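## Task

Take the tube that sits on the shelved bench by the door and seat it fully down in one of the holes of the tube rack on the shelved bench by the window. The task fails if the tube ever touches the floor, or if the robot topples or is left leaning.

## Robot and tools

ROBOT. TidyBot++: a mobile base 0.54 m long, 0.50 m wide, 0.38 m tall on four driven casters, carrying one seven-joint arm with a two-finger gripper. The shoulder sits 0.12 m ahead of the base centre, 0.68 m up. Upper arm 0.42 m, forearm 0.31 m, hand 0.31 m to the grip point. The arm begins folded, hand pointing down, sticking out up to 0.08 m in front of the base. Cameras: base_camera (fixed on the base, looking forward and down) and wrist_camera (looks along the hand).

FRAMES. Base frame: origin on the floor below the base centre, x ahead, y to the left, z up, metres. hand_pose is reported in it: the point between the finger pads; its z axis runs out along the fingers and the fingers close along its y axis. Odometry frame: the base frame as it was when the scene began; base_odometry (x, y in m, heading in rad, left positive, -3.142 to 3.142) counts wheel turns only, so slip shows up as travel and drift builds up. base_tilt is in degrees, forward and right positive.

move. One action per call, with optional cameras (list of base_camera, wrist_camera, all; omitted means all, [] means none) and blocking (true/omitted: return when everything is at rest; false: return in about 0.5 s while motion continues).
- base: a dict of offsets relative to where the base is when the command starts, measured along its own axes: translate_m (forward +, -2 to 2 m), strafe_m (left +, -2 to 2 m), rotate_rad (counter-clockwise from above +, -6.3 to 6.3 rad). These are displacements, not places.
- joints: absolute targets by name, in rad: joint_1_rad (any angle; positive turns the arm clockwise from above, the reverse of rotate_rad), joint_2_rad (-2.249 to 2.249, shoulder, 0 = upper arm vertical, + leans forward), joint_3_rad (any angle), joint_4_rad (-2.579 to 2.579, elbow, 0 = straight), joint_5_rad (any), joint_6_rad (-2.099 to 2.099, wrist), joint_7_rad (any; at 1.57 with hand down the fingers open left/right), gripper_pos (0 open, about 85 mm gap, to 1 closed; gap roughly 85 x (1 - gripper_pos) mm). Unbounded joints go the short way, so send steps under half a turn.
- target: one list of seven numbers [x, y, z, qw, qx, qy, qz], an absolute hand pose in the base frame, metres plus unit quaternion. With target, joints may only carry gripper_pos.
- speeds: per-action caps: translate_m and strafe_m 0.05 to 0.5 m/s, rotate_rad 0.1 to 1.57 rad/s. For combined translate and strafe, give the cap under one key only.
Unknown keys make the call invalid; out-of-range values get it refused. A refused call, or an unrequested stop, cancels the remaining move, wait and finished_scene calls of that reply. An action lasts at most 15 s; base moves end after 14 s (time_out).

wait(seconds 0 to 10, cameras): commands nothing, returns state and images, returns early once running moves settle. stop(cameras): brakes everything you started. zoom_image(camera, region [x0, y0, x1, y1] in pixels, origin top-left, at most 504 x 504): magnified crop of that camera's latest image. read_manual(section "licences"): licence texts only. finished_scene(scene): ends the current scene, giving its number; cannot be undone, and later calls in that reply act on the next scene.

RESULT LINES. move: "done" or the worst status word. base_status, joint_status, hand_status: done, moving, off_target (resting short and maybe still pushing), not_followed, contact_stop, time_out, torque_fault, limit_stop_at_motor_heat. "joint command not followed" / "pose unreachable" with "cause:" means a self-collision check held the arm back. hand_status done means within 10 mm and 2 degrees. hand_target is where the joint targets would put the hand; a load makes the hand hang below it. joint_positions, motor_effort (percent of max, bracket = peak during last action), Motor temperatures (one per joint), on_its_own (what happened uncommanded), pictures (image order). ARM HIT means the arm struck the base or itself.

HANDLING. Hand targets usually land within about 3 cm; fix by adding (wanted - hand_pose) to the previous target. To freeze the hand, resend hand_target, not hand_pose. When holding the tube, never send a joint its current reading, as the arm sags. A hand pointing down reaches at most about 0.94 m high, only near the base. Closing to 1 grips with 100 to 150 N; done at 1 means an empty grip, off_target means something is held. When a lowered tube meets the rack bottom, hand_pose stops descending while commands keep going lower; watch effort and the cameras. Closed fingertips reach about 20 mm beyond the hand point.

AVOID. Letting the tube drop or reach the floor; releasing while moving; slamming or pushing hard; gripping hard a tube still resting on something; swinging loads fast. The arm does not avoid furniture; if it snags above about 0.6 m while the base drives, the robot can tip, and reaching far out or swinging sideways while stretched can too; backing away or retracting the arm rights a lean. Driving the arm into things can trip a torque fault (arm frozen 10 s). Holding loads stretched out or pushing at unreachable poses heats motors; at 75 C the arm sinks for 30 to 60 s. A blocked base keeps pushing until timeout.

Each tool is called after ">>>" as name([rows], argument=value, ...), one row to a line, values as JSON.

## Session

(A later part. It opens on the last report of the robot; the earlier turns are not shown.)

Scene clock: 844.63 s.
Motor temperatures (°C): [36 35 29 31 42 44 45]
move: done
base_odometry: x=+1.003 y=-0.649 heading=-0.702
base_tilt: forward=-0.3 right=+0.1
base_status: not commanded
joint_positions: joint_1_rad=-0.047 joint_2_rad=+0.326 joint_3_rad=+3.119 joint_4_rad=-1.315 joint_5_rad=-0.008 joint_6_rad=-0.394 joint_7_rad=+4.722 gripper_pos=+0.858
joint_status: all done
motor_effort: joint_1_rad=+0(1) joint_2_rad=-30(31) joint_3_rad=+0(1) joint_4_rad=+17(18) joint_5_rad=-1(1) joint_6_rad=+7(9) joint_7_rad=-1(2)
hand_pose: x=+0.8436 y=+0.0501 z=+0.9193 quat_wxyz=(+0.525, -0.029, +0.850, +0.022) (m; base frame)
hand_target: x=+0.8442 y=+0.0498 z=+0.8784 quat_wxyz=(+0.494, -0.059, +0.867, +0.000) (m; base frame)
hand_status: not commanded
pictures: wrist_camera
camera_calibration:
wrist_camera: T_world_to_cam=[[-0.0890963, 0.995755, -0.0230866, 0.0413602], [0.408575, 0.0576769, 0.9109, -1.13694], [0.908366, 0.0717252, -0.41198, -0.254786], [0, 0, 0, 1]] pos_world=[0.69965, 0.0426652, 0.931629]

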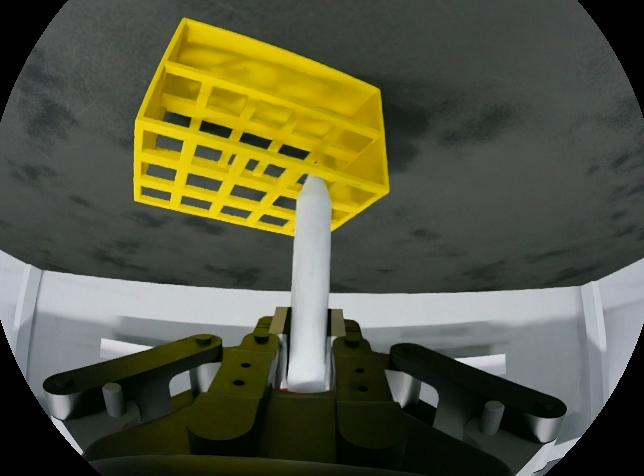

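>>> move(joints={"joint_1_rad": -0.045, "joint_2_rad": 0.361, "joint_3_rad": 3.11, "joint_4_rad": -1.362, "joint_5_rad": 0.028, "joint_6_rad": -0.305, "joint_7_rad": -1.523}, cameras=["wrist_camera"])

>>> zoom_image(camera="wrist_camera", region=[270, 60, 400, 180])

Scene clock: 864.33 s.
Motor temperatures (°C): [36 35 29 31 42 44 45]
move: done
base_odometry: x=+1.003 y=-0.649 heading=-0.702
base_tilt: forward=-0.3 right=+0.1
base_status: not commanded
joint_positions: joint_1_rad=-0.047 joint_2_rad=+0.326 joint_3_rad=+3.119 joint_4_rad=-1.343 joint_5_rad=-0.008 joint_6_rad=-0.325 joint_7_rad=+4.722 gripper_pos=+0.858
joint_status: all done
motor_effort: joint_1_rad=+1(1) joint_2_rad=-29(30) joint_3_rad=+0(1) joint_4_rad=+17(18) joint_5_rad=+0(1) joint_6_rad=+8(9) joint_7_rad=-1(1)
hand_pose: x=+0.8485 y=+0.0502 z=+0.9221 quat_wxyz=(+0.543, -0.028, +0.839, +0.022) (m; base frame)
hand_target: x=+0.8555 y=+0.0514 z=+0.8906 quat_wxyz=(+0.529, -0.058, +0.847, +0.001) (m; base frame)
hand_status: not commanded
pictures: wrist_camera
camera_calibration:
wrist_camera: T_world_to_cam=[[-0.0873138, 0.995891, -0.0240175, 0.0410499], [0.370602, 0.0548524, 0.927171, -1.12421], [0.924679, 0.0720538, -0.373869, -0.307076], [0, 0, 0, 1]] pos_world=[0.704164, 0.0429102, 0.928511]

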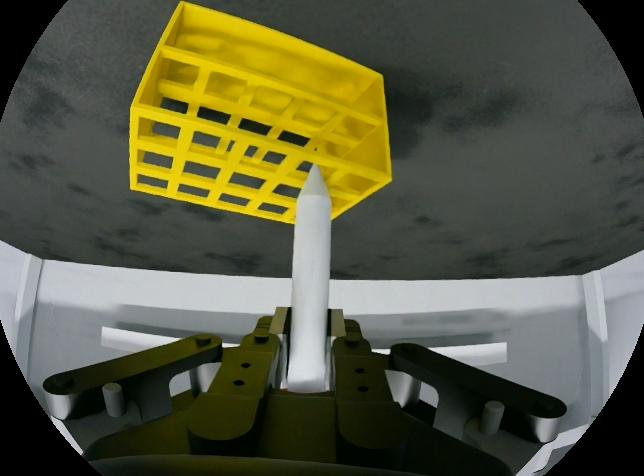

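Scaled by 3.877.

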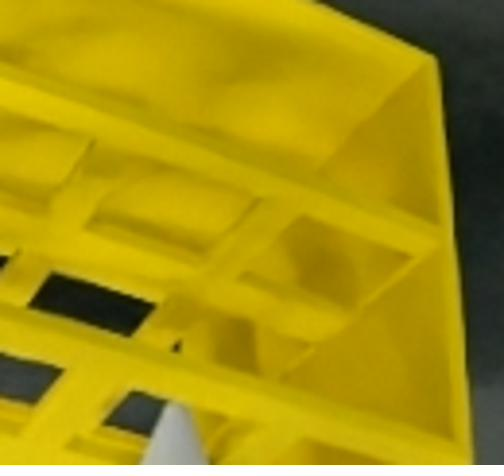

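>>> move(joints={"joint_1_rad": -0.045, "joint_2_rad": 0.371, "joint_3_rad": 3.11, "joint_4_rad": -1.406, "joint_5_rad": 0.028, "joint_6_rad": -0.256, "joint_7_rad": -1.523}, cameras=["wrist_camera"])

>>> zoom_image(camera="wrist_camera", region=[270, 60, 400, 180])

Scene clock: 881.73 s.
Motor temperatures (°C): [36 35 29 31 42 45 45]
move: done
base_odometry: x=+1.003 y=-0.649 heading=-0.702
base_tilt: forward=-0.3 right=+0.1
base_status: not commanded
joint_positions: joint_1_rad=-0.047 joint_2_rad=+0.335 joint_3_rad=+3.119 joint_4_rad=-1.386 joint_5_rad=-0.008 joint_6_rad=-0.300 joint_7_rad=+4.722 gripper_pos=+0.858
joint_status: all done
motor_effort: joint_1_rad=+0(2) joint_2_rad=-30(31) joint_3_rad=+0(1) joint_4_rad=+17(18) joint_5_rad=-1(2) joint_6_rad=+7(9) joint_7_rad=-1(1)
hand_pose: x=+0.8466 y=+0.0501 z=+0.8967 quat_wxyz=(+0.531, -0.029, +0.847, +0.022) (m; base frame)
hand_target: x=+0.8557 y=+0.0519 z=+0.8710 quat_wxyz=(+0.526, -0.059, +0.848, +0.002) (m; base frame)
hand_status: not commanded
pictures: wrist_camera
camera_calibration:
wrist_camera: T_world_to_cam=[[-0.0879314, 0.995853, -0.0233575, 0.0403021], [0.39601, 0.0564632, 0.916509, -1.11192], [0.914026, 0.0713401, -0.399332, -0.2829], [0, 0, 0, 1]] pos_world=[0.702452, 0.0428295, 0.907051]

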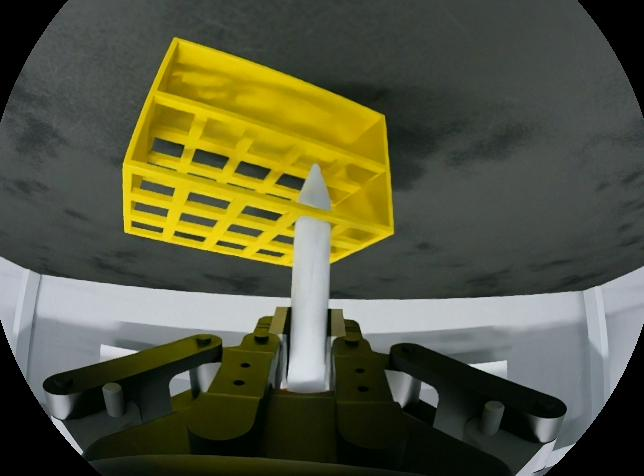

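Scaled by 3.877.

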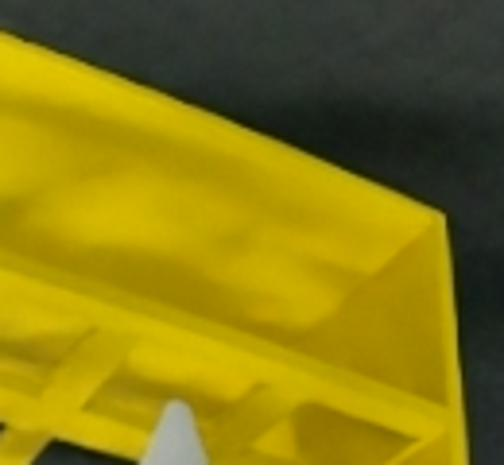

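>>> move(joints={"joint_1_rad": -0.045, "joint_2_rad": 0.376, "joint_3_rad": 3.11, "joint_4_rad": -1.431, "joint_5_rad": 0.028, "joint_6_rad": -0.204, "joint_7_rad": -1.523}, cameras=["wrist_camera"])

>>> zoom_image(camera="wrist_camera", region=[270, 90, 400, 210])

Scene clock: 899.53 s.
Motor temperatures (°C): [36 35 29 30 42 45 45]
move: done
base_odometry: x=+1.003 y=-0.649 heading=-0.702
base_tilt: forward=-0.3 right=+0.1
base_status: not commanded
joint_positions: joint_1_rad=-0.047 joint_2_rad=+0.337 joint_3_rad=+3.119 joint_4_rad=-1.411 joint_5_rad=-0.008 joint_6_rad=-0.253 joint_7_rad=+4.722 gripper_pos=+0.858
joint_status: all done
motor_effort: joint_1_rad=+0(1) joint_2_rad=-30(31) joint_3_rad=+0(1) joint_4_rad=+17(18) joint_5_rad=-1(1) joint_6_rad=+9(9) joint_7_rad=+0(2)
hand_pose: x=+0.8486 y=+0.0502 z=+0.8938 quat_wxyz=(+0.540, -0.028, +0.841, +0.022) (m; base frame)
hand_target: x=+0.8585 y=+0.0526 z=+0.8672 quat_wxyz=(+0.536, -0.059, +0.842, +0.002) (m; base frame)
hand_status: not commanded
pictures: wrist_camera
camera_calibration:
wrist_camera: T_world_to_cam=[[-0.0869602, 0.995927, -0.0238268, 0.0399746], [0.377488, 0.0550756, 0.924375, -1.10135], [0.921922, 0.0713896, -0.38074, -0.309239], [0, 0, 0, 1]] pos_world=[0.704316, 0.0429221, 0.901272]

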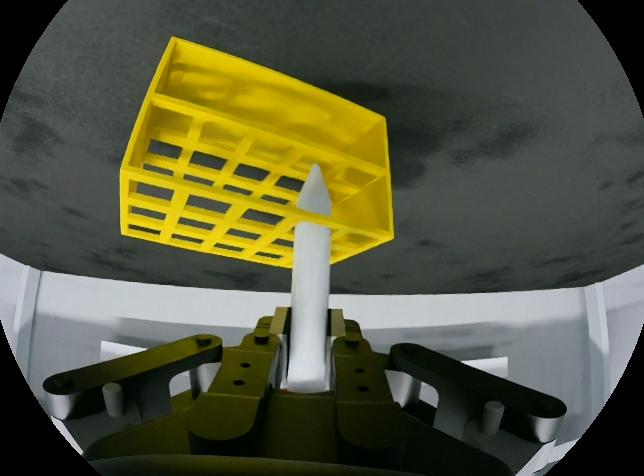

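Scaled by 3.877.

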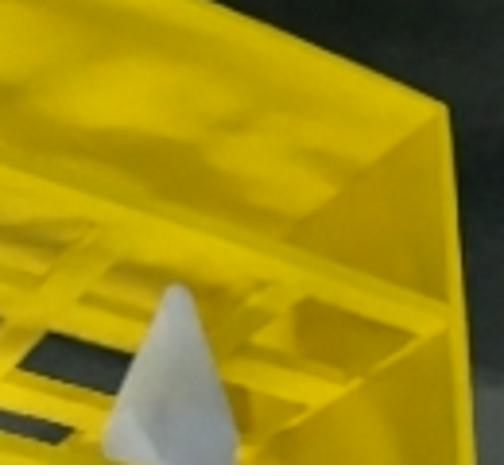

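>>> move(joints={"joint_1_rad": -0.045, "joint_2_rad": 0.383, "joint_3_rad": 3.11, "joint_4_rad": -1.452, "joint_5_rad": 0.028, "joint_6_rad": -0.180, "joint_7_rad": -1.523}, cameras=["wrist_camera"])

>>> zoom_image(camera="wrist_camera", region=[270, 110, 400, 230])

Scene clock: 911.87 s.
Motor temperatures (°C): [36 35 29 30 42 45 45]
move: done
base_odometry: x=+1.003 y=-0.649 heading=-0.702
base_tilt: forward=-0.3 right=+0.1
base_status: not commanded
joint_positions: joint_1_rad=-0.047 joint_2_rad=+0.343 joint_3_rad=+3.119 joint_4_rad=-1.431 joint_5_rad=-0.008 joint_6_rad=-0.232 joint_7_rad=+4.722 gripper_pos=+0.858
joint_status: all done
motor_effort: joint_1_rad=+1(1) joint_2_rad=-30(30) joint_3_rad=+0(1) joint_4_rad=+17(17) joint_5_rad=+0(2) joint_6_rad=+8(9) joint_7_rad=-1(1)
hand_pose: x=+0.8489 y=+0.0501 z=+0.8834 quat_wxyz=(+0.537, -0.028, +0.843, +0.022) (m; base frame)
hand_target: x=+0.8585 y=+0.0528 z=+0.8565 quat_wxyz=(+0.534, -0.059, +0.843, +0.003) (m; base frame)
hand_status: not commanded
pictures: wrist_camera
camera_calibration:
wrist_camera: T_world_to_cam=[[-0.0869043, 0.995936, -0.0236338, 0.0395479], [0.382048, 0.0552281, 0.922491, -1.09406], [0.920047, 0.0711392, -0.385295, -0.307809], [0, 0, 0, 1]] pos_world=[0.70462, 0.042933, 0.891599]

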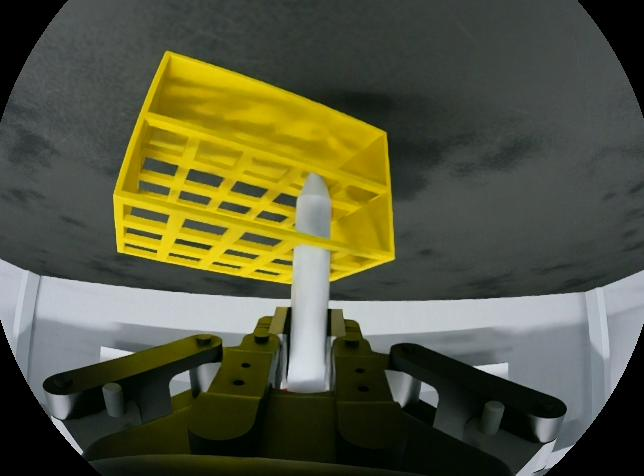

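Scaled by 3.877.

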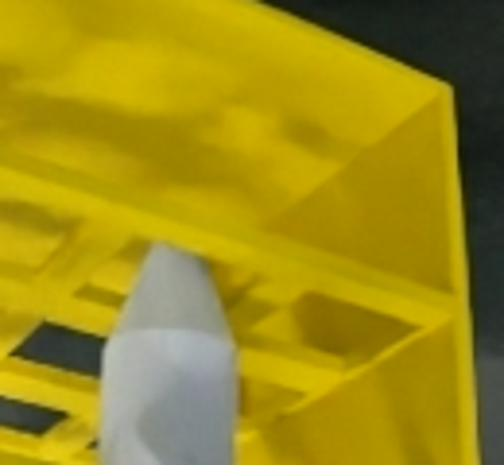

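>>> move(joints={"joint_1_rad": -0.045, "joint_2_rad": 0.392, "joint_3_rad": 3.11, "joint_4_rad": -1.492, "joint_5_rad": 0.028, "joint_6_rad": -0.126, "joint_7_rad": -1.523}, cameras=["wrist_camera"])

>>> zoom_image(camera="wrist_camera", region=[250, 110, 400, 250])

Scene clock: 921.90 s.
Motor temperatures (°C): [36 35 29 30 42 45 45]
move: done
base_odometry: x=+1.003 y=-0.649 heading=-0.702
base_tilt: forward=-0.3 right=+0.1
base_status: not commanded
joint_positions: joint_1_rad=-0.047 joint_2_rad=+0.354 joint_3_rad=+3.119 joint_4_rad=-1.471 joint_5_rad=-0.008 joint_6_rad=-0.180 joint_7_rad=+4.722 gripper_pos=+0.858
joint_status: all done
motor_effort: joint_1_rad=+1(1) joint_2_rad=-30(31) joint_3_rad=+0(1) joint_4_rad=+17(18) joint_5_rad=-1(1) joint_6_rad=+8(9) joint_7_rad=+0(1)
hand_pose: x=+0.8495 y=+0.0501 z=+0.8665 quat_wxyz=(+0.538, -0.028, +0.842, +0.022) (m; base frame)
hand_target: x=+0.8583 y=+0.0533 z=+0.8417 quat_wxyz=(+0.536, -0.059, +0.842, +0.003) (m; base frame)
hand_status: not commanded
pictures: wrist_camera
camera_calibration:
wrist_camera: T_world_to_cam=[[-0.0864005, 0.995983, -0.0235238, 0.0387313], [0.381209, 0.0548663, 0.922859, -1.0783], [0.920442, 0.070768, -0.384418, -0.315985], [0, 0, 0, 1]] pos_world=[0.70525, 0.0429481, 0.874559]

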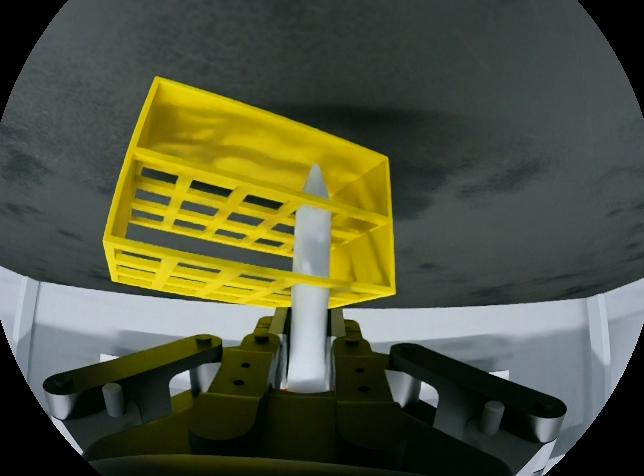

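Scaled by 3.360.

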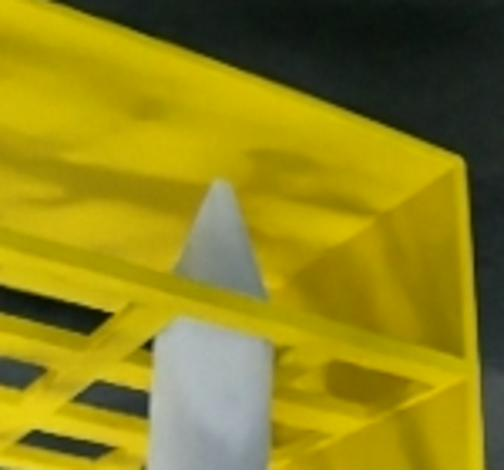

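Passed the middle tier. Final descent.

>>> move(joints={"joint_1_rad": -0.045, "joint_2_rad": 0.398, "joint_3_rad": 3.11, "joint_4_rad": -1.516, "joint_5_rad": 0.028, "joint_6_rad": -0.095, "joint_7_rad": -1.523}, cameras=["wrist_camera"])

>>> zoom_image(camera="wrist_camera", region=[230, 110, 430, 350])

Scene clock: 932.20 s.
Motor temperatures (°C): [36 35 29 30 42 45 45]
move: done
base_odometry: x=+1.003 y=-0.649 heading=-0.702
base_tilt: forward=-0.3 right=+0.1
base_status: not commanded
joint_positions: joint_1_rad=-0.047 joint_2_rad=+0.358 joint_3_rad=+3.119 joint_4_rad=-1.496 joint_5_rad=-0.008 joint_6_rad=-0.147 joint_7_rad=+4.722 gripper_pos=+0.858
joint_status: all done
motor_effort: joint_1_rad=+1(2) joint_2_rad=-29(31) joint_3_rad=+0(1) joint_4_rad=+16(17) joint_5_rad=-1(2) joint_6_rad=+8(9) joint_7_rad=+0(1)
hand_pose: x=+0.8493 y=+0.0500 z=+0.8584 quat_wxyz=(+0.539, -0.028, +0.841, +0.021) (m; base frame)
hand_target: x=+0.8577 y=+0.0536 z=+0.8321 quat_wxyz=(+0.537, -0.059, +0.842, +0.004) (m; base frame)
hand_status: not commanded
pictures: wrist_camera
camera_calibration:
wrist_camera: T_world_to_cam=[[-0.0860527, 0.996009, -0.023685, 0.0384325], [0.377784, 0.0546189, 0.924281, -1.06897], [0.921886, 0.0705891, -0.380977, -0.323088], [0, 0, 0, 1]] pos_world=[0.704996, 0.042913, 0.865846]

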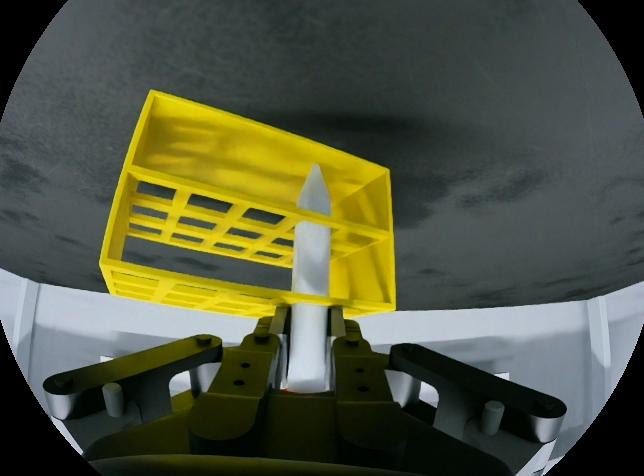

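Scaled by 2.100.

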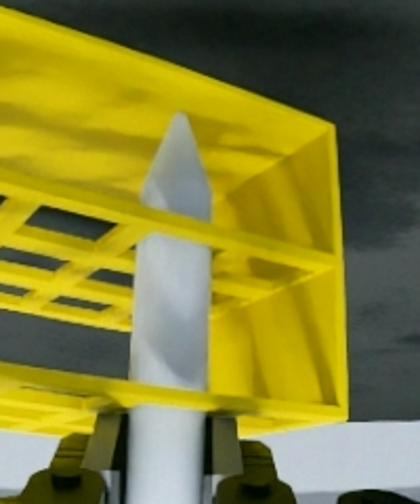

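>>> move(joints={"gripper_pos": 0.7}, cameras=["wrist_camera"])

>>> zoom_image(camera="wrist_camera", region=[230, 110, 430, 350])

Scene clock: 943.13 s.
Motor temperatures (°C): [36 35 29 30 42 45 45]
move: done
base_odometry: x=+1.003 y=-0.649 heading=-0.702
base_tilt: forward=-0.3 right=+0.1
base_status: not commanded
joint_positions: joint_1_rad=-0.047 joint_2_rad=+0.359 joint_3_rad=+3.119 joint_4_rad=-1.496 joint_5_rad=-0.008 joint_6_rad=-0.147 joint_7_rad=+4.722 gripper_pos=+0.700
joint_status: all done
motor_effort: joint_1_rad=+1(1) joint_2_rad=-29(30) joint_3_rad=+1(1) joint_4_rad=+16(16) joint_5_rad=+0(1) joint_6_rad=+7(9) joint_7_rad=+0(2)
hand_pose: x=+0.8494 y=+0.0500 z=+0.8582 quat_wxyz=(+0.539, -0.028, +0.841, +0.021) (m; base frame)
hand_target: x=+0.8577 y=+0.0536 z=+0.8321 quat_wxyz=(+0.537, -0.059, +0.842, +0.004) (m; base frame)
hand_status: not commanded
pictures: wrist_camera
camera_calibration:
wrist_camera: T_world_to_cam=[[-0.086072, 0.996006, -0.0237324, 0.0384906], [0.377793, 0.054671, 0.924274, -1.06883], [0.921881, 0.0705882, -0.38099, -0.323259], [0, 0, 0, 1]] pos_world=[0.705117, 0.0429155, 0.865651]

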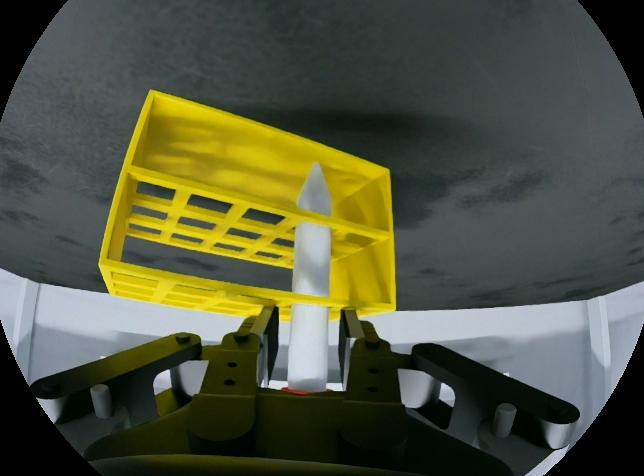

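Scaled by 2.100.

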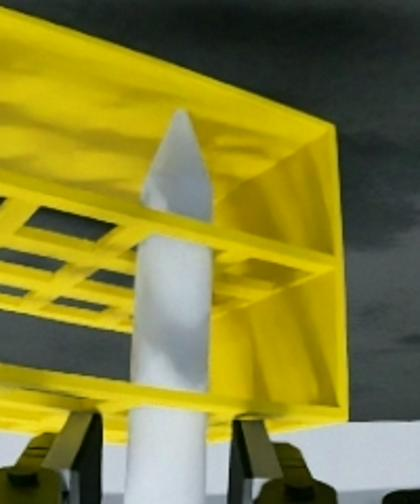

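>>> move(joints={"gripper_pos": 0.45}, cameras=[])

>>> move(base={"translate_m": -0.12}, speeds={"translate_m": 0.15}, cameras=["wrist_camera"])

>>> zoom_image(camera="wrist_camera", region=[230, 110, 430, 350])

Scene clock: 951.10 s.
Motor temperatures (°C): [36 35 29 30 42 45 45]
move: done
base_odometry: x=+1.003 y=-0.649 heading=-0.702
base_tilt: forward=-0.3 right=+0.1
base_status: not commanded
joint_positions: joint_1_rad=-0.047 joint_2_rad=+0.359 joint_3_rad=+3.119 joint_4_rad=-1.496 joint_5_rad=-0.008 joint_6_rad=-0.147 joint_7_rad=+4.722 gripper_pos=+0.450
joint_status: all done
motor_effort: joint_1_rad=+0(1) joint_2_rad=-30(30) joint_3_rad=-1(1) joint_4_rad=+17(17) joint_5_rad=-1(1) joint_6_rad=+8(8) joint_7_rad=+0(2)
hand_pose: x=+0.8494 y=+0.0500 z=+0.8581 quat_wxyz=(+0.539, -0.028, +0.841, +0.021) (m; base frame)
hand_target: x=+0.8577 y=+0.0536 z=+0.8321 quat_wxyz=(+0.537, -0.059, +0.842, +0.004) (m; base frame)
hand_status: not commanded
pictures: none
No camera images: "cameras" was empty.

Scene clock: 952.50 s.
Motor temperatures (°C): [36 35 29 30 42 45 45]
move: done
base_odometry: x=+0.911 y=-0.572 heading=-0.702
base_tilt: forward=-0.3 right=+0.1
base_status: done
joint_positions: joint_1_rad=-0.047 joint_2_rad=+0.365 joint_3_rad=+3.119 joint_4_rad=-1.496 joint_5_rad=-0.008 joint_6_rad=-0.142 joint_7_rad=+4.723 gripper_pos=+0.450
joint_status: not commanded
motor_effort: joint_1_rad=+1(2) joint_2_rad=-29(32) joint_3_rad=+0(1) joint_4_rad=+15(17) joint_5_rad=-1(1) joint_6_rad=+7(8) joint_7_rad=-1(1)
hand_pose: x=+0.8511 y=+0.0502 z=+0.8547 quat_wxyz=(+0.539, -0.028, +0.842, +0.021) (m; base frame)
hand_target: x=+0.8577 y=+0.0536 z=+0.8321 quat_wxyz=(+0.537, -0.059, +0.842, +0.004) (m; base frame)
hand_status: not commanded
pictures: wrist_camera
camera_calibration:
wrist_camera: T_world_to_cam=[[-0.0863169, 0.99598, -0.0239264, 0.03879], [0.37951, 0.0550766, 0.923547, -1.06711], [0.921152, 0.0706374, -0.382738, -0.324021], [0, 0, 0, 1]] pos_world=[0.706799, 0.0430267, 0.862439]

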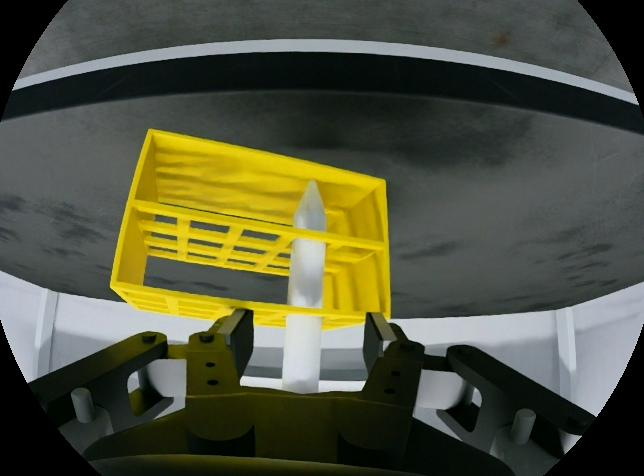

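Scaled by 2.100.

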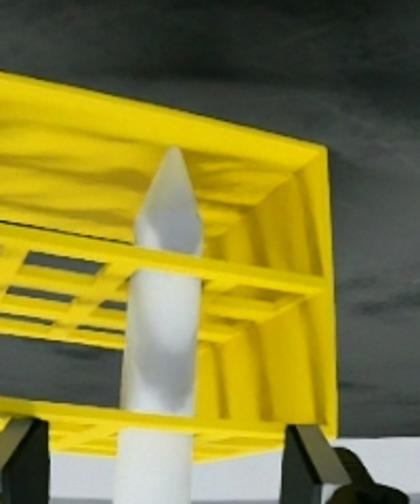

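>>> wait(seconds=0.5, cameras=["wrist_camera", "base_camera"])

>>> zoom_image(camera="wrist_camera", region=[200, 120, 430, 390])

Scene clock: 958.53 s.
Motor temperatures (°C): [36 35 29 30 42 45 45]
base_odometry: x=+0.911 y=-0.572 heading=-0.702
base_tilt: forward=-0.3 right=+0.1
base_status: done
joint_positions: joint_1_rad=-0.047 joint_2_rad=+0.365 joint_3_rad=+3.119 joint_4_rad=-1.496 joint_5_rad=-0.008 joint_6_rad=-0.142 joint_7_rad=+4.723 gripper_pos=+0.450
joint_status: not commanded
motor_effort: joint_1_rad=+1(2) joint_2_rad=-29(32) joint_3_rad=+0(1) joint_4_rad=+15(17) joint_5_rad=-1(1) joint_6_rad=+7(8) joint_7_rad=-1(1)
hand_pose: x=+0.8511 y=+0.0502 z=+0.8547 quat_wxyz=(+0.539, -0.028, +0.842, +0.021) (m; base frame)
hand_target: x=+0.8577 y=+0.0536 z=+0.8321 quat_wxyz=(+0.537, -0.059, +0.842, +0.004) (m; base frame)
hand_status: not commanded
wait: 0.50 s; at rest from the start
pictures: base_camera, wrist_camera
camera_calibration:
wrist_camera: T_world_to_cam=[[-0.0863422, 0.995977, -0.0239817, 0.038859], [0.379505, 0.0551372, 0.923545, -1.06711], [0.921152, 0.0706398, -0.382738, -0.324021], [0, 0, 0, 1]] pos_world=[0.706799, 0.0430234, 0.862439]

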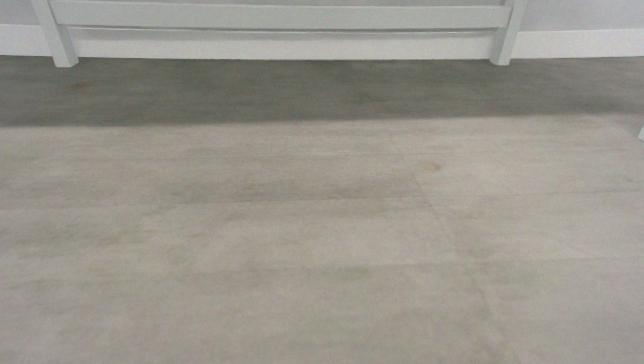

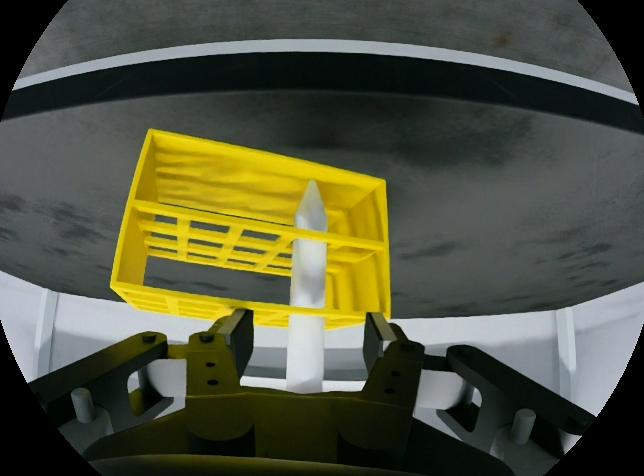

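Scaled by 1.867.

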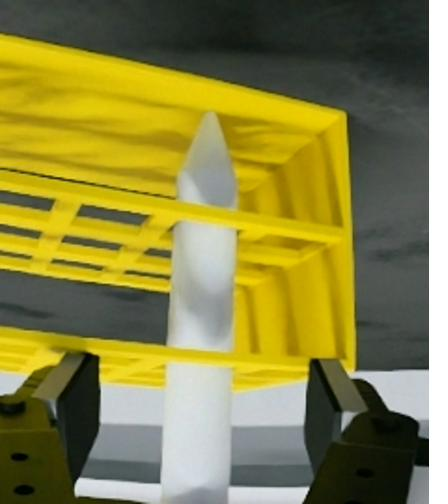

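>>> move(joints={"joint_4_rad": -1.468}, cameras=["wrist_camera"])

>>> zoom_image(camera="wrist_camera", region=[100, 120, 430, 390])

Scene clock: 1018.70 s.
Motor temperatures (°C): [36 35 29 30 42 45 45]
move: done
base_odometry: x=+0.911 y=-0.572 heading=-0.702
base_tilt: forward=-0.3 right=+0.1
base_status: not commanded
joint_positions: joint_1_rad=-0.047 joint_2_rad=+0.365 joint_3_rad=+3.119 joint_4_rad=-1.487 joint_5_rad=-0.008 joint_6_rad=-0.142 joint_7_rad=+4.723 gripper_pos=+0.450
joint_status: all done
motor_effort: joint_1_rad=+1(1) joint_2_rad=-30(31) joint_3_rad=+0(1) joint_4_rad=+16(19) joint_5_rad=-1(1) joint_6_rad=+7(8) joint_7_rad=-1(1)
hand_pose: x=+0.8530 y=+0.0502 z=+0.8596 quat_wxyz=(+0.542, -0.028, +0.840, +0.021) (m; base frame)
hand_target: x=+0.8684 y=+0.0540 z=+0.8601 quat_wxyz=(+0.557, -0.058, +0.829, +0.004) (m; base frame)
hand_status: not commanded
pictures: wrist_camera
camera_calibration:
wrist_camera: T_world_to_cam=[[-0.0860934, 0.995993, -0.0241889, 0.039019], [0.371662, 0.0546338, 0.926759, -1.06843], [0.924367, 0.0707977, -0.374877, -0.333425], [0, 0, 0, 1]] pos_world=[0.708663, 0.0431156, 0.86613]

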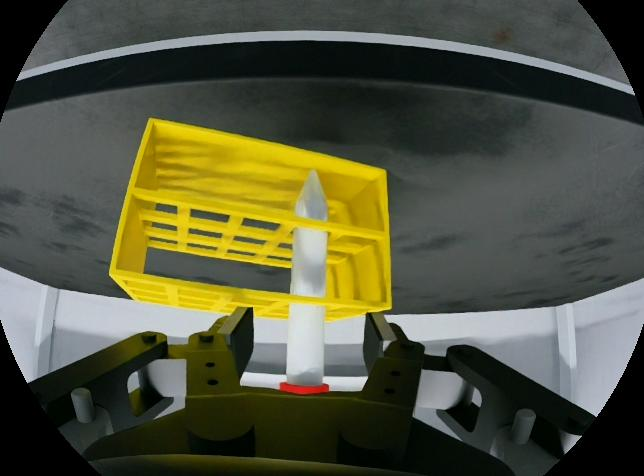

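Scaled by 1.527.

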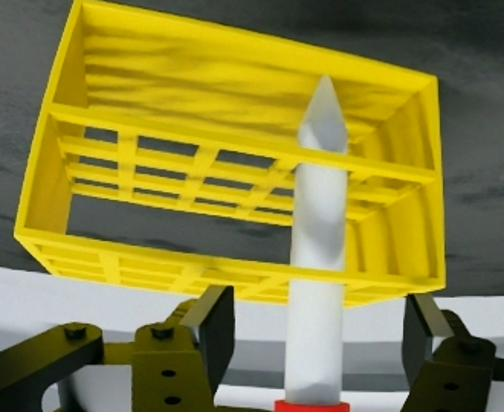

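>>> move(joints={"joint_4_rad": -1.44}, cameras=["wrist_camera"])

>>> zoom_image(camera="wrist_camera", region=[100, 120, 430, 390])

Scene clock: 1043.47 s.
Motor temperatures (°C): [36 35 29 30 42 45 45]
move: done
base_odometry: x=+0.911 y=-0.572 heading=-0.702
base_tilt: forward=-0.3 right=+0.1
base_status: not commanded
joint_positions: joint_1_rad=-0.047 joint_2_rad=+0.365 joint_3_rad=+3.119 joint_4_rad=-1.465 joint_5_rad=-0.008 joint_6_rad=-0.142 joint_7_rad=+4.723 gripper_pos=+0.450
joint_status: all done
motor_effort: joint_1_rad=+0(1) joint_2_rad=-31(31) joint_3_rad=+0(1) joint_4_rad=+16(18) joint_5_rad=-1(1) joint_6_rad=+8(8) joint_7_rad=+0(1)
hand_pose: x=+0.8577 y=+0.0505 z=+0.8727 quat_wxyz=(+0.552, -0.028, +0.833, +0.022) (m; base frame)
hand_target: x=+0.8741 y=+0.0542 z=+0.8767 quat_wxyz=(+0.568, -0.057, +0.821, +0.003) (m; base frame)
hand_status: not commanded
pictures: wrist_camera
camera_calibration:
wrist_camera: T_world_to_cam=[[-0.0853718, 0.996046, -0.0245859, 0.0392517], [0.350955, 0.0531568, 0.934882, -1.07157], [0.932492, 0.071184, -0.354106, -0.357978], [0, 0, 0, 1]] pos_world=[0.713236, 0.0433471, 0.875993]

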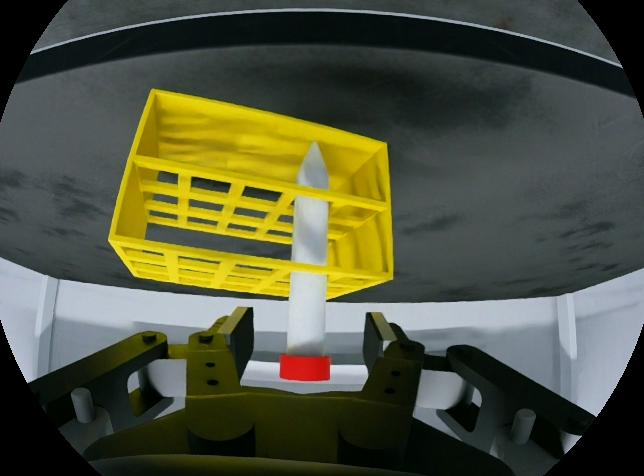

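Scaled by 1.527.

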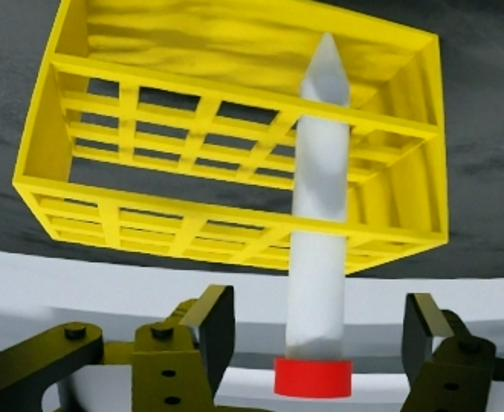

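>>> move(base={"translate_m": -0.15}, speeds={"translate_m": 0.15}, cameras=[])

>>> wait(seconds=0.3, cameras=["wrist_camera"])

Scene clock: 1053.10 s.
Motor temperatures (°C): [36 35 29 31 42 45 45]
move: done
base_odometry: x=+0.797 y=-0.475 heading=-0.702
base_tilt: forward=-0.3 right=+0.1
base_status: done
joint_positions: joint_1_rad=-0.047 joint_2_rad=+0.371 joint_3_rad=+3.119 joint_4_rad=-1.464 joint_5_rad=-0.008 joint_6_rad=-0.142 joint_7_rad=+4.723 gripper_pos=+0.450
joint_status: not commanded
motor_effort: joint_1_rad=+1(2) joint_2_rad=-31(33) joint_3_rad=-1(2) joint_4_rad=+16(17) joint_5_rad=+0(1) joint_6_rad=+8(8) joint_7_rad=+0(2)
hand_pose: x=+0.8589 y=+0.0505 z=+0.8691 quat_wxyz=(+0.550, -0.028, +0.835, +0.022) (m; base frame)
hand_target: x=+0.8741 y=+0.0542 z=+0.8767 quat_wxyz=(+0.568, -0.057, +0.821, +0.003) (m; base frame)
hand_status: not commanded
pictures: none
No camera images: "cameras" was empty.

Scene clock: 1053.40 s.
Motor temperatures (°C): [36 35 29 31 42 45 45]
base_odometry: x=+0.797 y=-0.475 heading=-0.702
base_tilt: forward=-0.3 right=+0.1
base_status: done
joint_positions: joint_1_rad=-0.047 joint_2_rad=+0.371 joint_3_rad=+3.119 joint_4_rad=-1.464 joint_5_rad=-0.008 joint_6_rad=-0.142 joint_7_rad=+4.723 gripper_pos=+0.450
joint_status: not commanded
motor_effort: joint_1_rad=+1(2) joint_2_rad=-31(33) joint_3_rad=+0(2) joint_4_rad=+16(17) joint_5_rad=-1(1) joint_6_rad=+8(8) joint_7_rad=-1(2)
hand_pose: x=+0.8589 y=+0.0505 z=+0.8691 quat_wxyz=(+0.550, -0.028, +0.835, +0.022) (m; base frame)
hand_target: x=+0.8741 y=+0.0542 z=+0.8767 quat_wxyz=(+0.568, -0.057, +0.821, +0.003) (m; base frame)
hand_status: not commanded
wait: 0.30 s; at rest by 0.27 s
pictures: wrist_camera
camera_calibration:
wrist_camera: T_world_to_cam=[[-0.0854787, 0.996041, -0.0243885, 0.0391306], [0.355315, 0.0533429, 0.933223, -1.07094], [0.93083, 0.0711052, -0.358468, -0.355168], [0, 0, 0, 1]] pos_world=[0.714465, 0.0434054, 0.873061]

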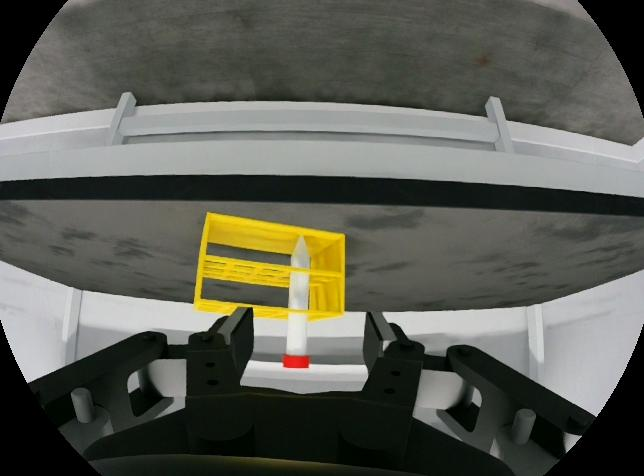

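>>> zoom_image(camera="wrist_camera", region=[180, 190, 370, 380])

Scaled by 2.653.

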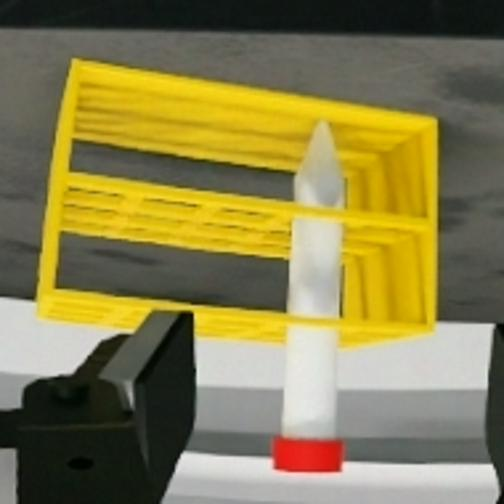

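>>> finished_scene(scene=2)

The scene is finished: the task was done.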